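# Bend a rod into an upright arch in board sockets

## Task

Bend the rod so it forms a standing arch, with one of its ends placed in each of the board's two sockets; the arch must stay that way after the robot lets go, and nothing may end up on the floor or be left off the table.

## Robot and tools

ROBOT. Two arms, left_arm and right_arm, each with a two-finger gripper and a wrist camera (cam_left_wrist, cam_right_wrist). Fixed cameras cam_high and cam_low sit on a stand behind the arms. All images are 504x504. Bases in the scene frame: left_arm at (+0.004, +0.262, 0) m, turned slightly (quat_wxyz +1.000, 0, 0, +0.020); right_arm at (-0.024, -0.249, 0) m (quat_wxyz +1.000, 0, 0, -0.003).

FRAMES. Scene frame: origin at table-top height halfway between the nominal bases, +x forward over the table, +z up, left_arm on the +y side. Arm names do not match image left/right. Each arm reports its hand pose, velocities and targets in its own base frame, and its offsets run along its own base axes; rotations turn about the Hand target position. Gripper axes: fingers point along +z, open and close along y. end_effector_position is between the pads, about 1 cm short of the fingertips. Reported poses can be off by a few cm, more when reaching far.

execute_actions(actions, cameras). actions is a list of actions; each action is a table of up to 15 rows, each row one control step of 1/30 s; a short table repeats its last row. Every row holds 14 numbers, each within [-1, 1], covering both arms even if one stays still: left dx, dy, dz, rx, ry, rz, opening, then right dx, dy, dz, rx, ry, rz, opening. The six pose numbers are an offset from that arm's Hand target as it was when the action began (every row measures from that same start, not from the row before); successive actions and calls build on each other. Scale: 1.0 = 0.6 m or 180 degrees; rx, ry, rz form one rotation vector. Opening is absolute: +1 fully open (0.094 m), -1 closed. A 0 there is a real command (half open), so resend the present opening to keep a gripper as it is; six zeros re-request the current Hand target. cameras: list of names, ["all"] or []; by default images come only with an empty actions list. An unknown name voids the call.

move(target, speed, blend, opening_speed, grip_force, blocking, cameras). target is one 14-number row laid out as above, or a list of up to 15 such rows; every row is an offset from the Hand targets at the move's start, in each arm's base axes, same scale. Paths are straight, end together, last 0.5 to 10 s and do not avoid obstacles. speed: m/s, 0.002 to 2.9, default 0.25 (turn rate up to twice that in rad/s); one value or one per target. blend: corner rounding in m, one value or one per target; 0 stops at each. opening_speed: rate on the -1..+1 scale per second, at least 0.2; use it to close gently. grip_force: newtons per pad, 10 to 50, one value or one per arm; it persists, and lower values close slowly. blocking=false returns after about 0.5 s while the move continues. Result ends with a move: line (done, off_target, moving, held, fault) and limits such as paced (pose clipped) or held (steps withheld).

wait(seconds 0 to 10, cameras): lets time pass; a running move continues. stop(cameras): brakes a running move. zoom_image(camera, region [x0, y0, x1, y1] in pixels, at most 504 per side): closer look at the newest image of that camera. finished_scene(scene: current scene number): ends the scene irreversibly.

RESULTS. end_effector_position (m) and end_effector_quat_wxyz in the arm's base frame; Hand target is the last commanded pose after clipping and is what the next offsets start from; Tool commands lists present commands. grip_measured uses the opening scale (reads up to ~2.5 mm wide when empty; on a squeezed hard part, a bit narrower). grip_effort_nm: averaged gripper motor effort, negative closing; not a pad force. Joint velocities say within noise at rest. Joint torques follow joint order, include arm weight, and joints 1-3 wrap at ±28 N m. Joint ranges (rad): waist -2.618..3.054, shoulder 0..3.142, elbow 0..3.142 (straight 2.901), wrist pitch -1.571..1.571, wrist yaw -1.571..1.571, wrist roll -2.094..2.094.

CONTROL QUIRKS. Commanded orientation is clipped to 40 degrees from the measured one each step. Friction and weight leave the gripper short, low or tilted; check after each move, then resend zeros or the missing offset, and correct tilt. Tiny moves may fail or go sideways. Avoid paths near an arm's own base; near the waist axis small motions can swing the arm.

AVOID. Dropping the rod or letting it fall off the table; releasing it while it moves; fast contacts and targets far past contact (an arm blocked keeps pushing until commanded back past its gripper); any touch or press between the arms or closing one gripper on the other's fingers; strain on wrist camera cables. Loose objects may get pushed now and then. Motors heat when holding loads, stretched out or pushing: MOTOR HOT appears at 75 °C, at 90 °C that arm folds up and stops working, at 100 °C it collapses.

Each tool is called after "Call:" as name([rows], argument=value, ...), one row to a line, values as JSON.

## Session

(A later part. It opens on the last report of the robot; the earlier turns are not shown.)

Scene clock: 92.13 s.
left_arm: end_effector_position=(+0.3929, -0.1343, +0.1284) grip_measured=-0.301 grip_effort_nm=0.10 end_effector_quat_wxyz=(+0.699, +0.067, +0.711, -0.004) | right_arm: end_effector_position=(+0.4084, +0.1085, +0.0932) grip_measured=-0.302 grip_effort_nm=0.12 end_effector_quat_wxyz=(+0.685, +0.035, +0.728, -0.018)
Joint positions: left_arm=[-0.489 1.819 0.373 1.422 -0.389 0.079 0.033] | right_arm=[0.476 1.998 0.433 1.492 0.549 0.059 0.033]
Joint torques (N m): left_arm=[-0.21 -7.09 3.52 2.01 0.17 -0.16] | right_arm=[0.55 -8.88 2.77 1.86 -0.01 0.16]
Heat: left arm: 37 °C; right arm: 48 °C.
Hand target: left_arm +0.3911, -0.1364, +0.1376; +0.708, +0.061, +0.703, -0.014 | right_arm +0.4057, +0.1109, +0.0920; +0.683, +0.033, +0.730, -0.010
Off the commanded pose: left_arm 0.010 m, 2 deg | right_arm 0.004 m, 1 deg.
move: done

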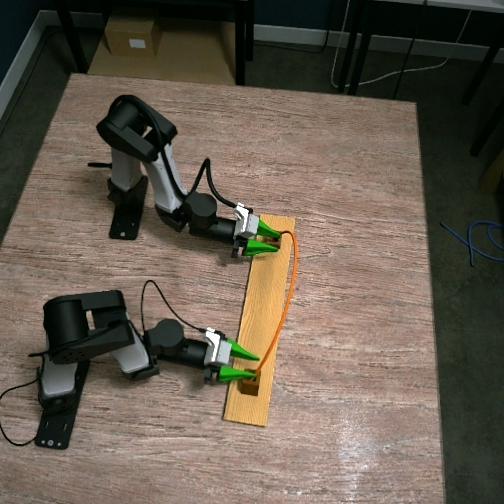

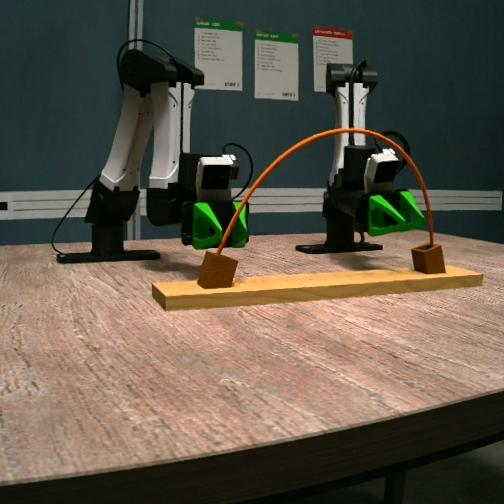

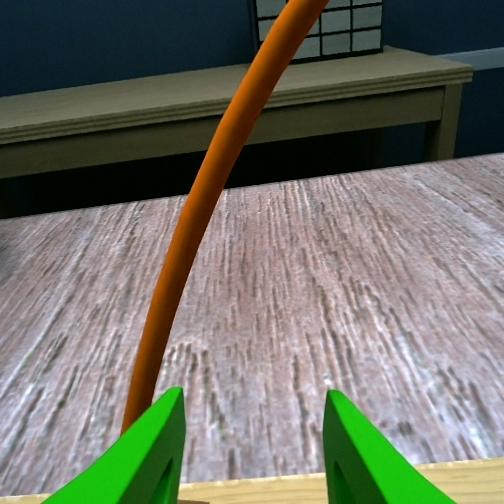

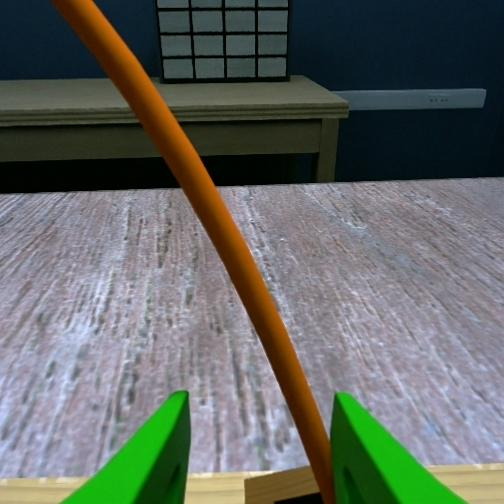

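Call:
move([
  [0,0,0.0,0,0,0,0.4,0,0,0.0,0,0,0,0.4],
  [-0.18,0,0,0,0,0,0.4,-0.18,0,0,0,0,0,0.4],
], speed=0.12, opening_speed=0.5, cameras=["all"])

Scene clock: 96.47 s.
left_arm: end_effector_position=(+0.2844, -0.1386, +0.1265) grip_measured=+0.399 grip_effort_nm=0.10 end_effector_quat_wxyz=(+0.695, +0.081, +0.714, -0.006) | right_arm: end_effector_position=(+0.2987, +0.1100, +0.0759) grip_measured=+0.398 grip_effort_nm=0.12 end_effector_quat_wxyz=(+0.650, +0.014, +0.759, -0.035)
Joint positions: left_arm=[-0.81 1.56 0.035 1.482 -0.688 0.076 0.066] | right_arm=[0.766 1.807 0.086 1.495 0.825 0.131 0.066]
Joint torques (N m): left_arm=[-0.35 -4.41 3.07 2.12 -0.09 -0.14] | right_arm=[0.77 -7.47 1.69 2.37 0.19 0.17]
Heat: left arm: 37 °C; right arm: 49 °C.
Hand target: left_arm +0.2831, -0.1363, +0.1376; +0.708, +0.061, +0.704, -0.014 | right_arm +0.2977, +0.1111, +0.0920; +0.683, +0.033, +0.730, -0.010
Off the commanded pose: left_arm 0.011 m, 3 deg | right_arm 0.016 m, 6 deg.
joint sent to its limit (right arm) — joint 4 (wrist pitch), upper limit. The joint targets still meet the commanded pose.
move: off_target (left_arm, right_arm)

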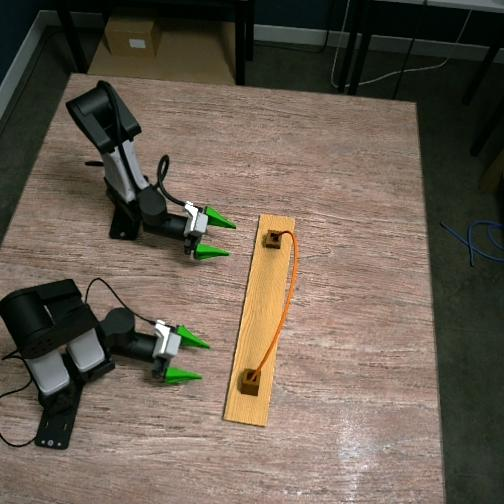

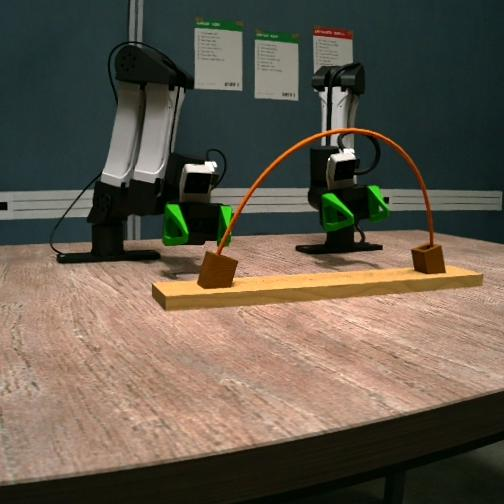

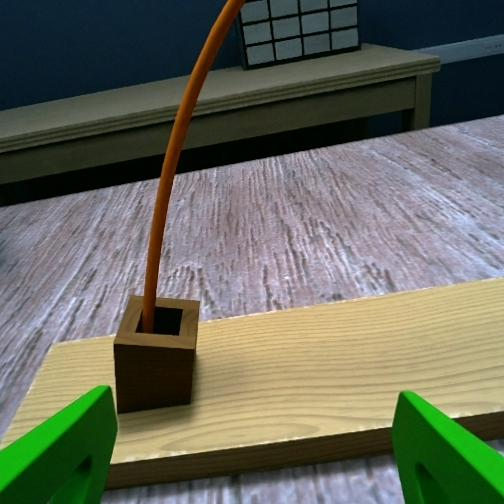

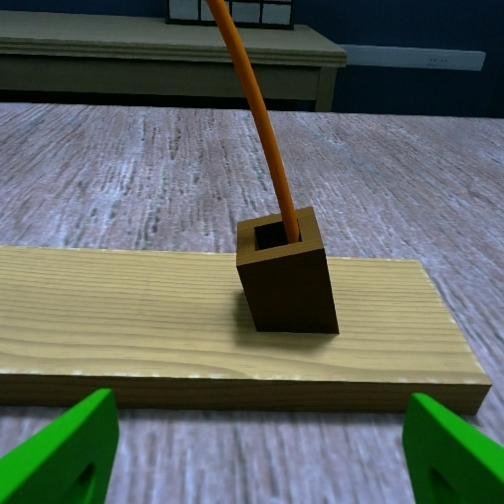

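Call:
move([
  [0,0,0.2,0.1,0.09,-0.09,0.8,0,0,0.02,0,0,0,0.4],
  [0.0,-0.08,0.37,0.406,0.357,-0.364,0.8,0,0,0.02,0,0,0,0.4],
  [0.235,-0.18,0.37,0.406,0.357,-0.364,0.8,0,0,0.02,0,0,0,0.4],
], blend=0.03, speed=0.25, cameras=["all"])

Scene clock: 106.20 s.
left_arm: end_effector_position=(+0.4218, -0.2482, +0.3509) grip_measured=+0.799 grip_effort_nm=0.10 end_effector_quat_wxyz=(+0.353, +0.681, +0.634, +0.094) | right_arm: end_effector_position=(+0.2998, +0.1109, +0.0890) grip_measured=+0.398 grip_effort_nm=0.12 end_effector_quat_wxyz=(+0.663, +0.021, +0.748, -0.026)
Joint positions: left_arm=[-0.522 2.166 2.846 -1.504 0.027 1.109 0.085] | right_arm=[0.766 1.759 0.086 1.495 0.826 0.121 0.066]
Joint torques (N m): left_arm=[0.88 -8.95 6.32 1.57 0.16 0.09] | right_arm=[0.64 -7.21 1.66 2.37 0.17 -0.06]
Heat: left arm: 37 °C; right arm: 51 °C.
Hand target: left_arm +0.4241, -0.2444, +0.3597; +0.024, +0.737, +0.675, +0.007 | right_arm +0.2977, +0.1110, +0.1040; +0.683, +0.033, +0.730, -0.010
Off the commanded pose: left_arm 0.010 m, 43 deg; orientation clipped | right_arm 0.015 m, 4 deg.
elbow stopped short (left arm): the move would have taken joint 3 (elbow) straighter than the controller allows.
joint sent to its limit (right arm) — joint 4 (wrist pitch), upper limit. The joint targets still meet the commanded pose.
move: off_target (left_arm, right_arm); limits=paced

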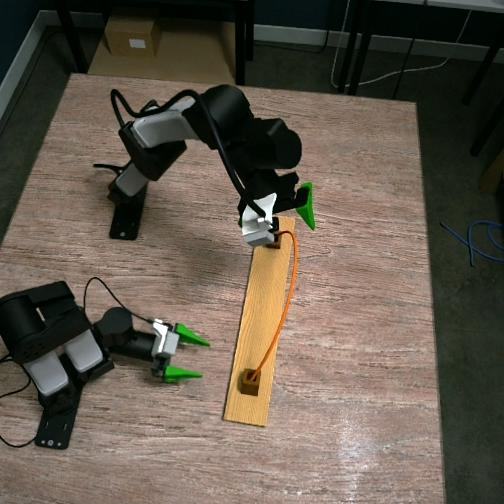

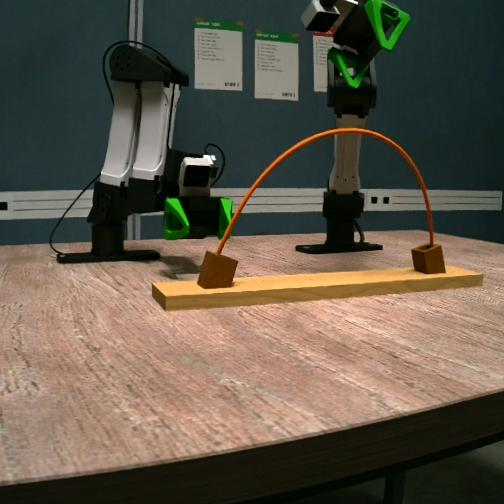

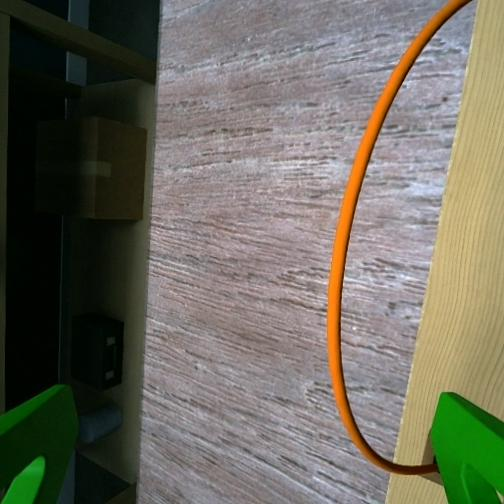

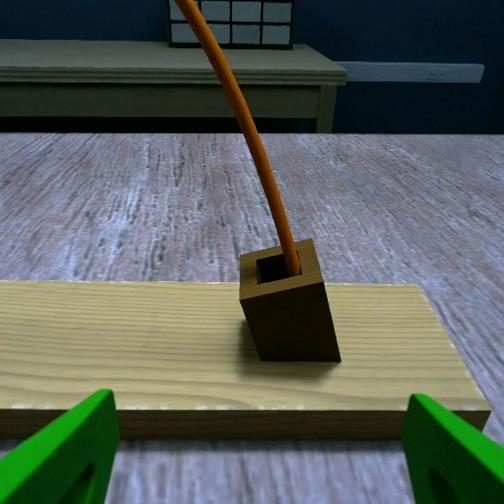

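Call:
move([
  [-0.22,0.1,0.0,-0.03,-0.3,0,0.4,0,0,0,0,0,0,0.4],
  [-0.24,-0.02,-0.21,-0.045,-0.498,0,0.4,0,0,0,0,0,0,0.4],
], blend=0.03, speed=0.25, cameras=["all"])

Scene clock: 113.40 s.
left_arm: end_effector_position=(+0.2799, -0.2561, +0.2319) grip_measured=+0.401 grip_effort_nm=-0.05 end_effector_quat_wxyz=(+0.534, +0.520, +0.462, +0.481) | right_arm: end_effector_position=(+0.2998, +0.1109, +0.0890) grip_measured=+0.398 grip_effort_nm=0.12 end_effector_quat_wxyz=(+0.663, +0.021, +0.748, -0.026)
Joint positions: left_arm=[-1.146 1.442 0.546 0.96 -1.034 1.634 0.066] | right_arm=[0.766 1.759 0.086 1.495 0.826 0.121 0.066]
Joint torques (N m): left_arm=[0.43 -3.59 5.64 2.03 0.23 -0.01] | right_arm=[0.64 -7.21 1.66 2.37 0.17 -0.05]
Heat: left arm: 37 °C; right arm: 52 °C.
Hand target: left_arm +0.2800, -0.2564, +0.2337; +0.539, +0.515, +0.461, +0.481 | right_arm +0.2977, +0.1110, +0.1040; +0.683, +0.033, +0.730, -0.010
Off the commanded pose: left_arm 0.002 m, 1 deg | right_arm 0.015 m, 4 deg.
joint sent to its limit (right arm) — joint 4 (wrist pitch), upper limit. The joint targets still meet the commanded pose.
move: off_target (right_arm)

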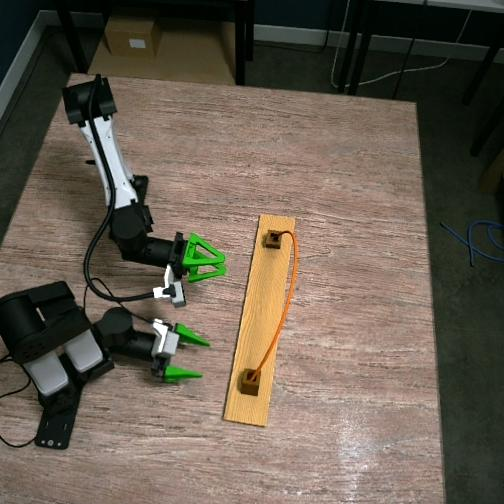

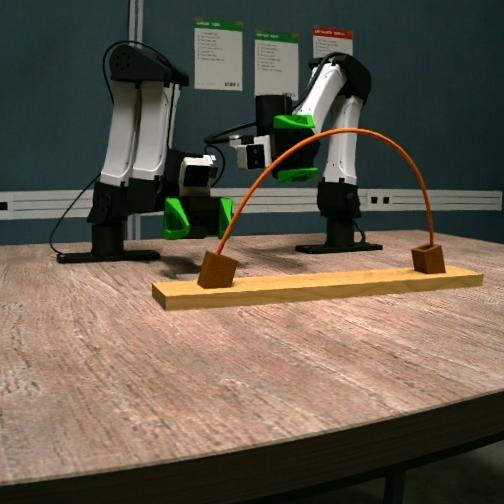

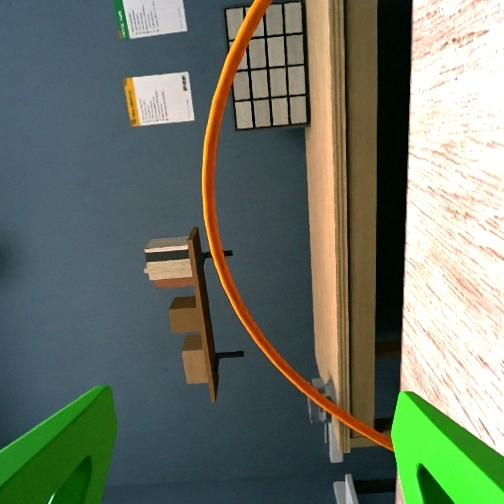

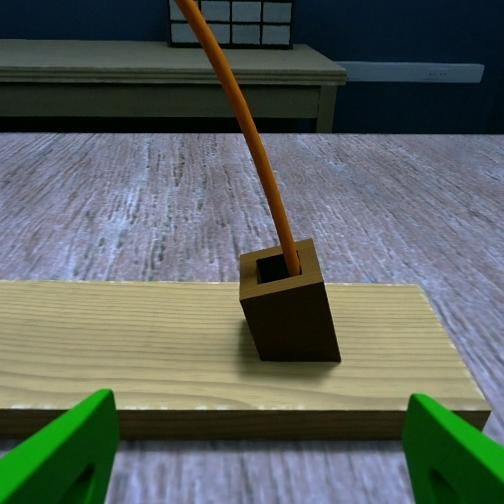

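Call:
move(target=[0.115,-0.075,0.015,0,0,0,0.4,0,0,0,0,0,0,0.4], speed=0.2, cameras=["cam_high","cam_low","cam_left_wrist"])

Scene clock: 115.60 s.
left_arm: end_effector_position=(+0.3447, -0.2969, +0.2326) grip_measured=+0.401 grip_effort_nm=-0.05 end_effector_quat_wxyz=(+0.525, +0.527, +0.459, +0.487) | right_arm: end_effector_position=(+0.2998, +0.1109, +0.0890) grip_measured=+0.398 grip_effort_nm=0.12 end_effector_quat_wxyz=(+0.663, +0.021, +0.748, -0.026)
Joint positions: left_arm=[-1.018 1.687 0.808 0.92 -0.912 1.634 0.066] | right_arm=[0.766 1.759 0.086 1.495 0.826 0.121 0.066]
Joint torques (N m): left_arm=[0.91 -5.83 8.68 1.88 0.32 -0.2] | right_arm=[0.62 -7.21 1.66 2.37 0.17 -0.06]
Heat: left arm: 37 °C; right arm: 52 °C.
Hand target: left_arm +0.3490, -0.3014, +0.2426; +0.539, +0.515, +0.461, +0.481 | right_arm +0.2977, +0.1110, +0.1040; +0.683, +0.033, +0.730, -0.010
Off the commanded pose: left_arm 0.012 m, 2 deg | right_arm 0.015 m, 4 deg.
joint sent to its limit (right arm) — joint 4 (wrist pitch), upper limit. The joint targets still meet the commanded pose.
move: off_target (left_arm, right_arm)
Images, in order (width x height): cam_high 504x504, cam_low 504x504, cam_left_wrist 504x504.

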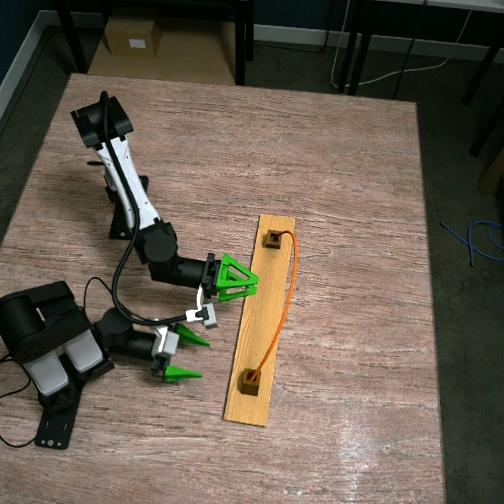

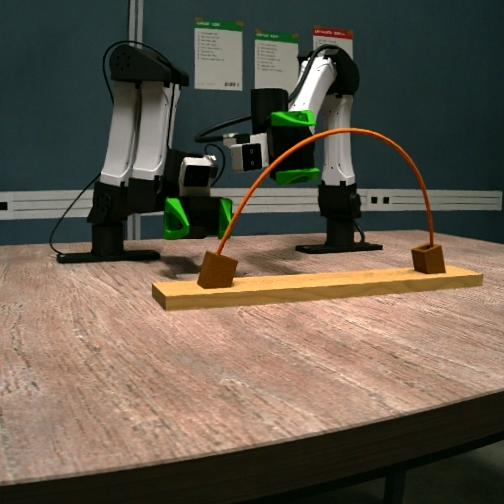

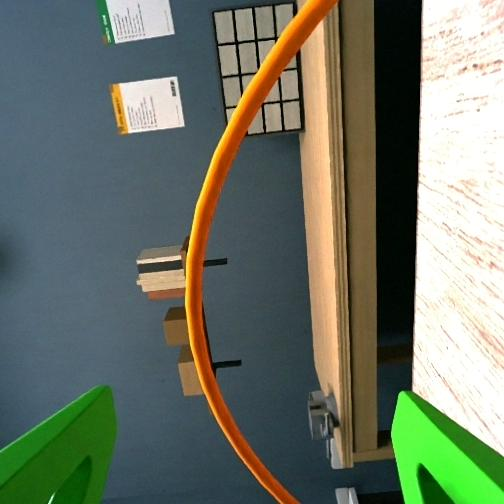

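Call:
move(target=[0.1,0,0.035,0,0,0,0.4,0,0,0,0,0,0,0.4], speed=0.15, cameras=["cam_high","cam_low","cam_left_wrist"])

Scene clock: 118.33 s.
left_arm: end_effector_position=(+0.4052, -0.2965, +0.2525) grip_measured=+0.401 grip_effort_nm=-0.05 end_effector_quat_wxyz=(+0.521, +0.528, +0.459, +0.489) | right_arm: end_effector_position=(+0.2998, +0.1109, +0.0890) grip_measured=+0.398 grip_effort_nm=0.12 end_effector_quat_wxyz=(+0.663, +0.021, +0.748, -0.026)
Joint positions: left_arm=[-0.876 1.762 0.999 0.793 -0.774 1.631 0.066] | right_arm=[0.766 1.759 0.086 1.495 0.826 0.121 0.066]
Joint torques (N m): left_arm=[0.66 -6.82 9.13 1.94 0.32 -0.32] | right_arm=[0.64 -7.21 1.66 2.37 0.17 -0.06]
Heat: left arm: 37 °C; right arm: 53 °C.
Hand target: left_arm +0.4091, -0.3013, +0.2636; +0.539, +0.515, +0.461, +0.481 | right_arm +0.2977, +0.1110, +0.1040; +0.683, +0.033, +0.730, -0.010
Off the commanded pose: left_arm 0.013 m, 3 deg | right_arm 0.015 m, 4 deg.
joint sent to its limit (right arm) — joint 4 (wrist pitch), upper limit. The joint targets still meet the commanded pose.
move: off_target (left_arm, right_arm)
Images, in order (width x height): cam_high 504x504, cam_low 504x504, cam_left_wrist 504x504.

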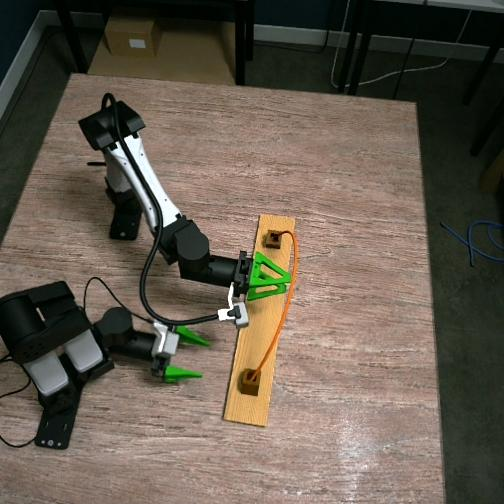

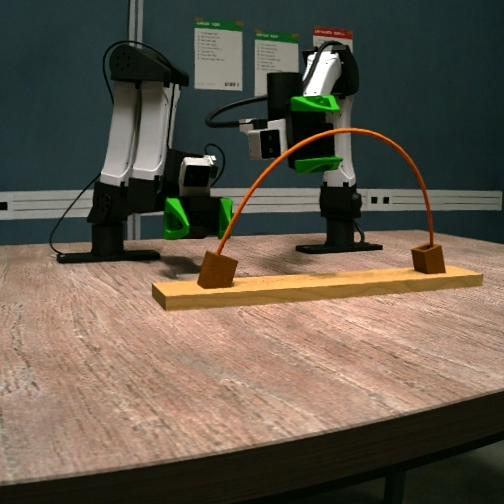

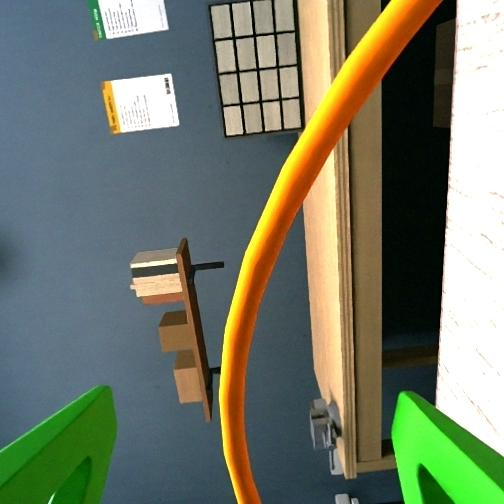

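Call:
move([
  [0.02,0,0.01,0,0,0,0.4,0,0,0,0,0,0,0.4],
  [0.02,0,0.01,0,0,0,-1,0,0,0,0,0,0,0.4],
], speed=0.1, opening_speed=0.5, cameras=["cam_high","cam_low","cam_left_wrist"])

Scene clock: 123.67 s.
left_arm: end_effector_position=(+0.4158, -0.2987, +0.2578) grip_measured=-0.911 grip_effort_nm=-0.98 end_effector_quat_wxyz=(+0.522, +0.531, +0.457, +0.487) | right_arm: end_effector_position=(+0.2998, +0.1109, +0.0890) grip_measured=+0.398 grip_effort_nm=0.12 end_effector_quat_wxyz=(+0.663, +0.021, +0.748, -0.026)
Joint positions: left_arm=[-0.856 1.778 1.045 0.758 -0.747 1.628 0.004] | right_arm=[0.766 1.759 0.086 1.495 0.826 0.121 0.066]
Joint torques (N m): left_arm=[1.06 -7.01 9.35 1.96 0.31 -0.32] | right_arm=[0.62 -7.21 1.66 2.36 0.17 -0.06]
Heat: left arm: 38 °C; right arm: 54 °C.
Hand target: left_arm +0.4211, -0.3013, +0.2696; +0.539, +0.515, +0.461, +0.481 | right_arm +0.2977, +0.1110, +0.1040; +0.683, +0.033, +0.730, -0.010
Off the commanded pose: left_arm 0.013 m, 3 deg | right_arm 0.015 m, 4 deg.
joint sent to its limit (right arm) — joint 4 (wrist pitch), upper limit. The joint targets still meet the commanded pose.
move: off_target (left_arm, right_arm); target 2's new opening was sent with left_arm's hand 0.013 m and 3 deg from that target
Images, in order (width x height): cam_high 504x504, cam_low 504x504, cam_left_wrist 504x504.

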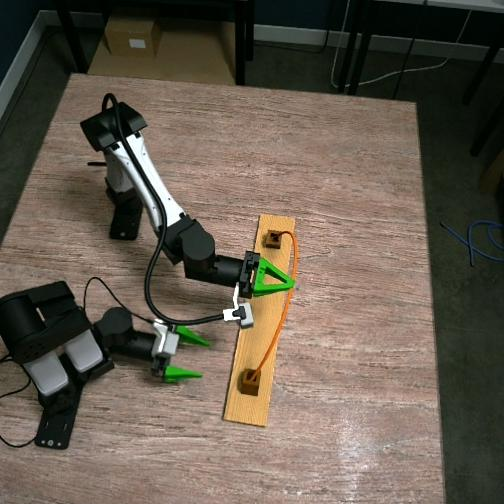

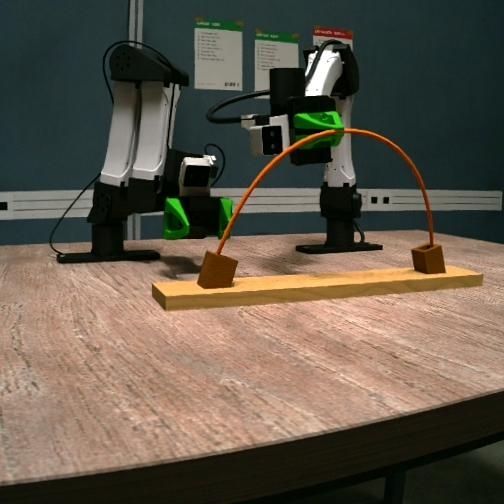

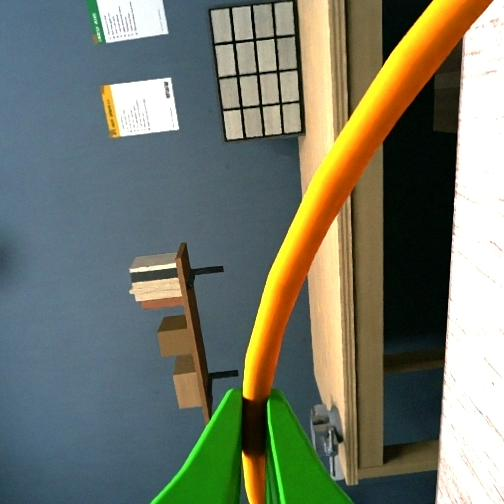

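Call:
move(target=[-0.067,0.002,0.004,-0.005,-0.055,0,-1,0,0,0,0,0,0,0.4], speed=0.06, cameras=["cam_high","cam_low"])

Scene clock: 127.07 s.
left_arm: end_effector_position=(+0.3864, -0.2951, +0.2625) grip_measured=-0.912 grip_effort_nm=-1.01 end_effector_quat_wxyz=(+0.559, +0.484, +0.421, +0.526) | right_arm: end_effector_position=(+0.2998, +0.1109, +0.0890) grip_measured=+0.398 grip_effort_nm=0.12 end_effector_quat_wxyz=(+0.663, +0.021, +0.748, -0.026)
Joint positions: left_arm=[-0.91 1.812 0.9 1.169 -0.794 1.795 0.004] | right_arm=[0.766 1.759 0.086 1.495 0.826 0.121 0.066]
Joint torques (N m): left_arm=[-0.88 -6.99 6.06 2.27 0.33 -0.11] | right_arm=[0.62 -7.21 1.66 2.36 0.17 -0.06]
Heat: left arm: 38 °C; right arm: 54 °C.
Hand target: left_arm +0.3808, -0.3002, +0.2721; +0.581, +0.467, +0.417, +0.520 | right_arm +0.2977, +0.1110, +0.1040; +0.683, +0.033, +0.730, -0.010
Off the commanded pose: left_arm 0.012 m, 3 deg | right_arm 0.015 m, 4 deg.
joint sent to its limit (right arm) — joint 4 (wrist pitch), upper limit. The joint targets still meet the commanded pose.
move: off_target (left_arm, right_arm)
Images, in order (width x height): cam_high 504x504, cam_low 504x504.

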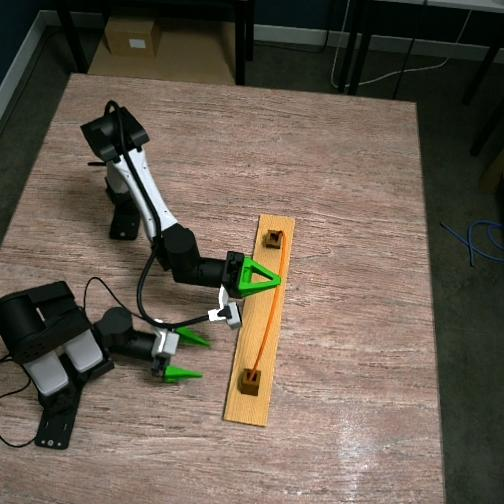

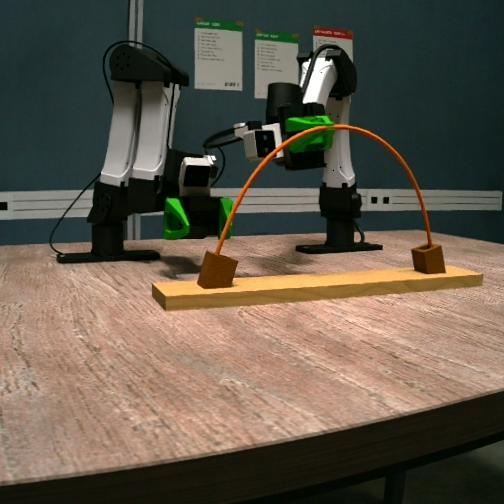

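Call:
move([
  [-0.022,0,0,0,-0.01,0,-1,0,0,0,0,0,0,0.4],
  [-0.022,0,0,0,-0.01,0,-0.55,0,0,0,0,0,0,0.4],
], speed=0.06, opening_speed=0.3, cameras=["cam_high","cam_low","cam_left_wrist"])

Scene clock: 131.30 s.
left_arm: end_effector_position=(+0.3726, -0.2936, +0.2671) grip_measured=-0.551 grip_effort_nm=0.10 end_effector_quat_wxyz=(+0.572, +0.465, +0.415, +0.533) | right_arm: end_effector_position=(+0.2998, +0.1109, +0.0890) grip_measured=+0.398 grip_effort_nm=0.12 end_effector_quat_wxyz=(+0.663, +0.021, +0.748, -0.026)
Joint positions: left_arm=[-0.939 1.818 0.862 1.29 -0.819 1.84 0.021] | right_arm=[0.766 1.759 0.086 1.495 0.826 0.121 0.066]
Joint torques (N m): left_arm=[-0.81 -6.68 5.82 2 0.45 -0.06] | right_arm=[0.54 -7.21 1.65 2.37 0.17 -0.05]
Heat: left arm: 38 °C; right arm: 55 °C.
Hand target: left_arm +0.3677, -0.3002, +0.2720; +0.587, +0.459, +0.408, +0.527 | right_arm +0.2977, +0.1110, +0.1040; +0.683, +0.033, +0.730, -0.010
Off the commanded pose: left_arm 0.010 m, 2 deg | right_arm 0.015 m, 4 deg.
joint sent to its limit (right arm) — joint 4 (wrist pitch), upper limit. The joint targets still meet the commanded pose.
move: off_target (right_arm); target 2's new opening was sent with left_arm's hand 0.013 m and 3 deg from that target
Images, in order (width x height): cam_high 504x504, cam_low 504x504, cam_left_wrist 504x504.

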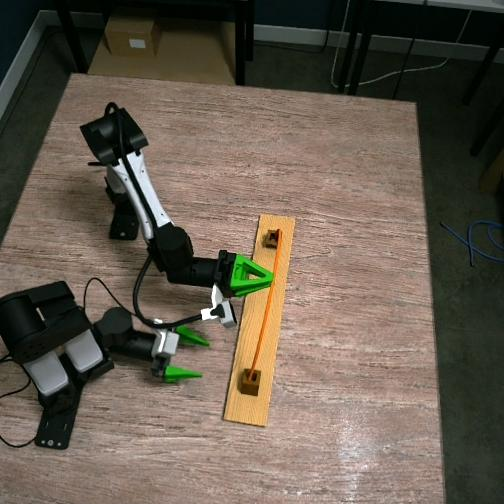

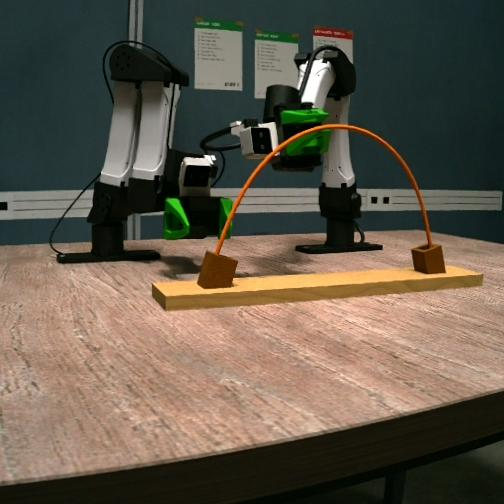

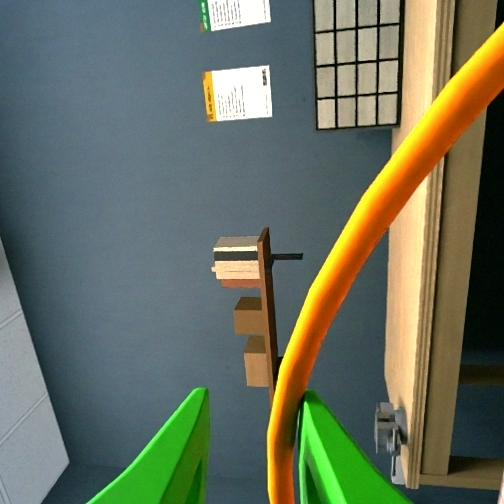

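Call:
execute_actions(actions=[], cameras=["cam_high","cam_low","cam_left_wrist"])

Scene clock: 140.00 s.
left_arm: end_effector_position=(+0.3726, -0.2936, +0.2671) grip_measured=-0.551 grip_effort_nm=0.10 end_effector_quat_wxyz=(+0.572, +0.465, +0.415, +0.533) | right_arm: end_effector_position=(+0.2998, +0.1109, +0.0890) grip_measured=+0.398 grip_effort_nm=0.12 end_effector_quat_wxyz=(+0.663, +0.021, +0.748, -0.026)
Joint positions: left_arm=[-0.939 1.818 0.862 1.29 -0.819 1.84 0.021] | right_arm=[0.766 1.759 0.086 1.495 0.826 0.121 0.066]
Joint velocities: within noise
Joint torques (N m): left_arm=[-0.8 -6.63 5.85 2 0.44 -0.06] | right_arm=[0.62 -7.2 1.66 2.36 0.17 -0.06]
Heat: left arm: 38 °C; right arm: 56 °C.
Hand target: left_arm +0.3677, -0.3002, +0.2720; +0.587, +0.459, +0.408, +0.528 | right_arm +0.2977, +0.1110, +0.1040; +0.683, +0.033, +0.730, -0.010
Tool commands: left_gripper/opening=-0.55 right_gripper/opening=+0.4
Off the commanded pose: left_arm 0.010 m, 2 deg | right_arm 0.015 m, 4 deg.
Images, in order (width x height): cam_high 504x504, cam_low 504x504, cam_left_wrist 504x504.

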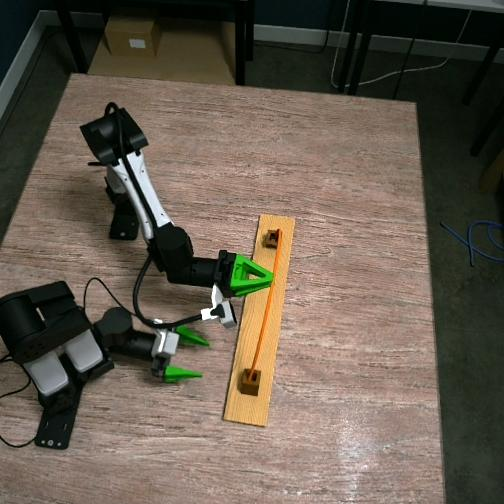

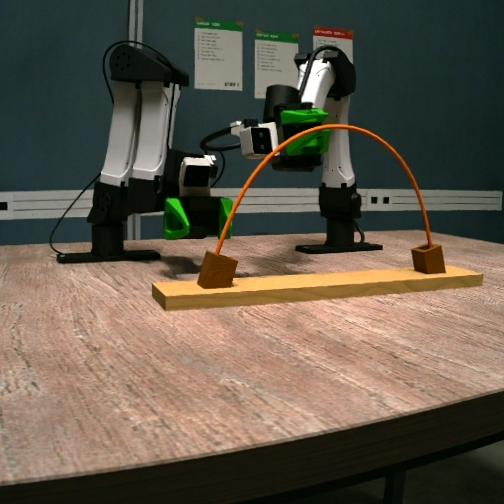

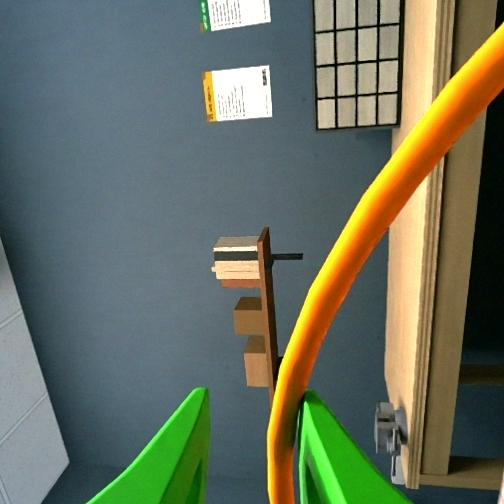

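Call:
move(target=[0,0,-0.012,0,0,0,0.1,0,0,0,0,0,0,0.4], opening_speed=0.4, speed=0.03, cameras=["cam_high","cam_left_wrist"])

Scene clock: 143.17 s.
left_arm: end_effector_position=(+0.3728, -0.2939, +0.2661) grip_measured=+0.099 grip_effort_nm=0.10 end_effector_quat_wxyz=(+0.578, +0.458, +0.416, +0.533) | right_arm: end_effector_position=(+0.2998, +0.1109, +0.0890) grip_measured=+0.398 grip_effort_nm=0.12 end_effector_quat_wxyz=(+0.663, +0.021, +0.748, -0.026)
Joint positions: left_arm=[-0.939 1.834 0.862 1.324 -0.819 1.84 0.052] | right_arm=[0.766 1.759 0.086 1.495 0.826 0.121 0.066]
Joint torques (N m): left_arm=[-0.83 -6.37 4.85 1.95 0.45 -0.06] | right_arm=[0.64 -7.2 1.66 2.36 0.17 -0.06]
Heat: left arm: 38 °C; right arm: 56 °C.
Hand target: left_arm +0.3677, -0.3001, +0.2650; +0.588, +0.459, +0.408, +0.527 | right_arm +0.2977, +0.1110, +0.1040; +0.683, +0.033, +0.730, -0.010
Off the commanded pose: left_arm 0.008 m, 2 deg | right_arm 0.015 m, 4 deg.
joint sent to its limit (right arm) — joint 4 (wrist pitch), upper limit. The joint targets still meet the commanded pose.
move: off_target (right_arm)
Images, in order (width x height): cam_high 504x504, cam_left_wrist 504x504.

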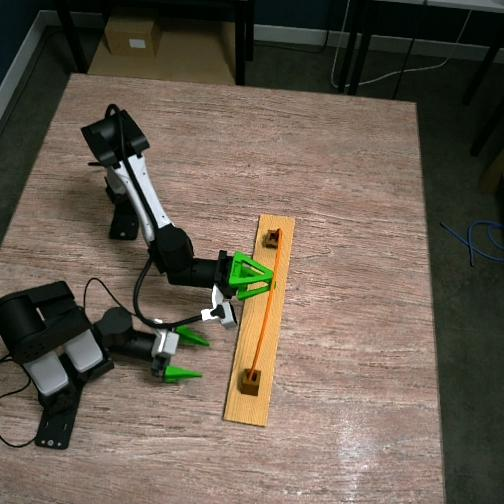

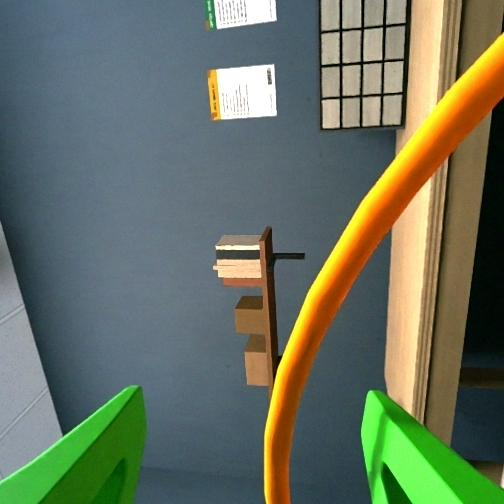

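Call:
move(target=[-0.2,0,0,0,0,0,0.3,0,0,0,0,0,0,0.4], speed=0.08, cameras=["cam_high","cam_low"])

Call:
zoom_image(camera="cam_high", region=[200, 200, 340, 430])

Scene clock: 146.13 s.
left_arm: end_effector_position=(+0.2578, -0.3005, +0.2533) grip_measured=+0.299 grip_effort_nm=0.10 end_effector_quat_wxyz=(+0.564, +0.481, +0.414, +0.528) | right_arm: end_effector_position=(+0.2962, +0.1080, +0.0862) grip_measured=+0.398 grip_effort_nm=0.12 end_effector_quat_wxyz=(+0.659, +0.018, +0.751, -0.031)
Joint positions: left_arm=[-1.269 1.725 0.647 1.538 -1.12 2.032 0.061] | right_arm=[0.77 1.757 0.07 1.495 0.831 0.12 0.066]
Joint torques (N m): left_arm=[-1.66 -7.83 4.12 1.83 0.46 0.09] | right_arm=[0.38 -7.02 2.93 2.36 0.14 -0.05]
Heat: left arm: 38 °C; right arm: 57 °C.
Hand target: left_arm +0.2477, -0.3002, +0.2650; +0.588, +0.459, +0.407, +0.528 | right_arm +0.2977, +0.1110, +0.1039; +0.683, +0.033, +0.730, -0.010
Off the commanded pose: left_arm 0.015 m, 4 deg | right_arm 0.018 m, 5 deg.
joint sent to its limit (left arm) — joint 4 (wrist pitch), upper limit. The joint targets still meet the commanded pose.
joint sent to its limit (right arm) — joint 4 (wrist pitch), upper limit. The joint targets still meet the commanded pose.
move: off_target (left_arm, right_arm)
Images, in order (width x height): cam_high 504x504, cam_low 504x504.

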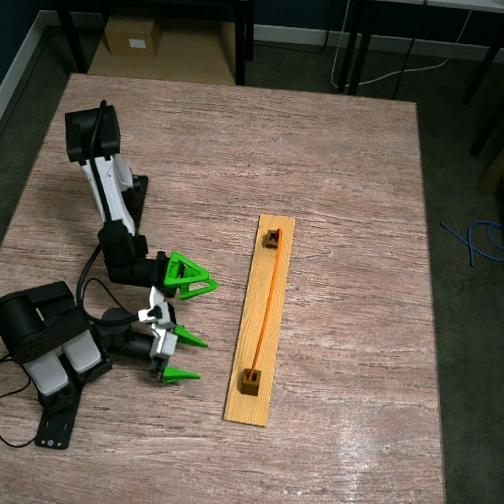

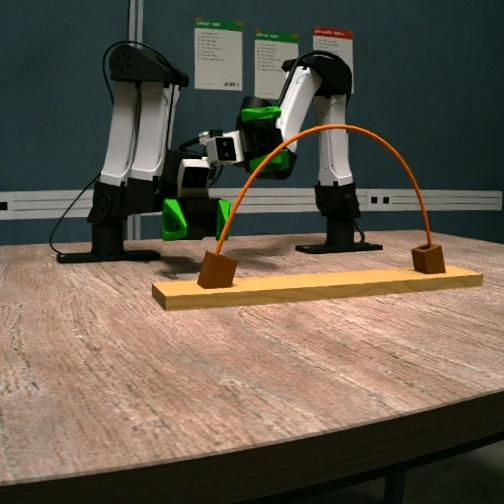

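Scaled by 2.191 from the camera's 504x504 image, which has a finer 720x720 frame.

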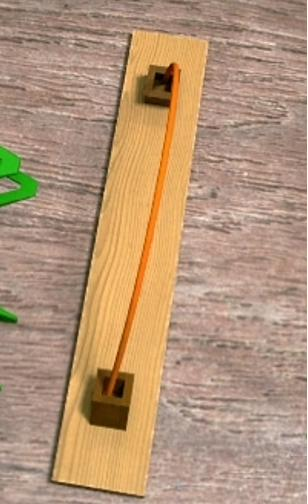

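Call:
finished_scene(scene=2)

The scene is finished: the task was done.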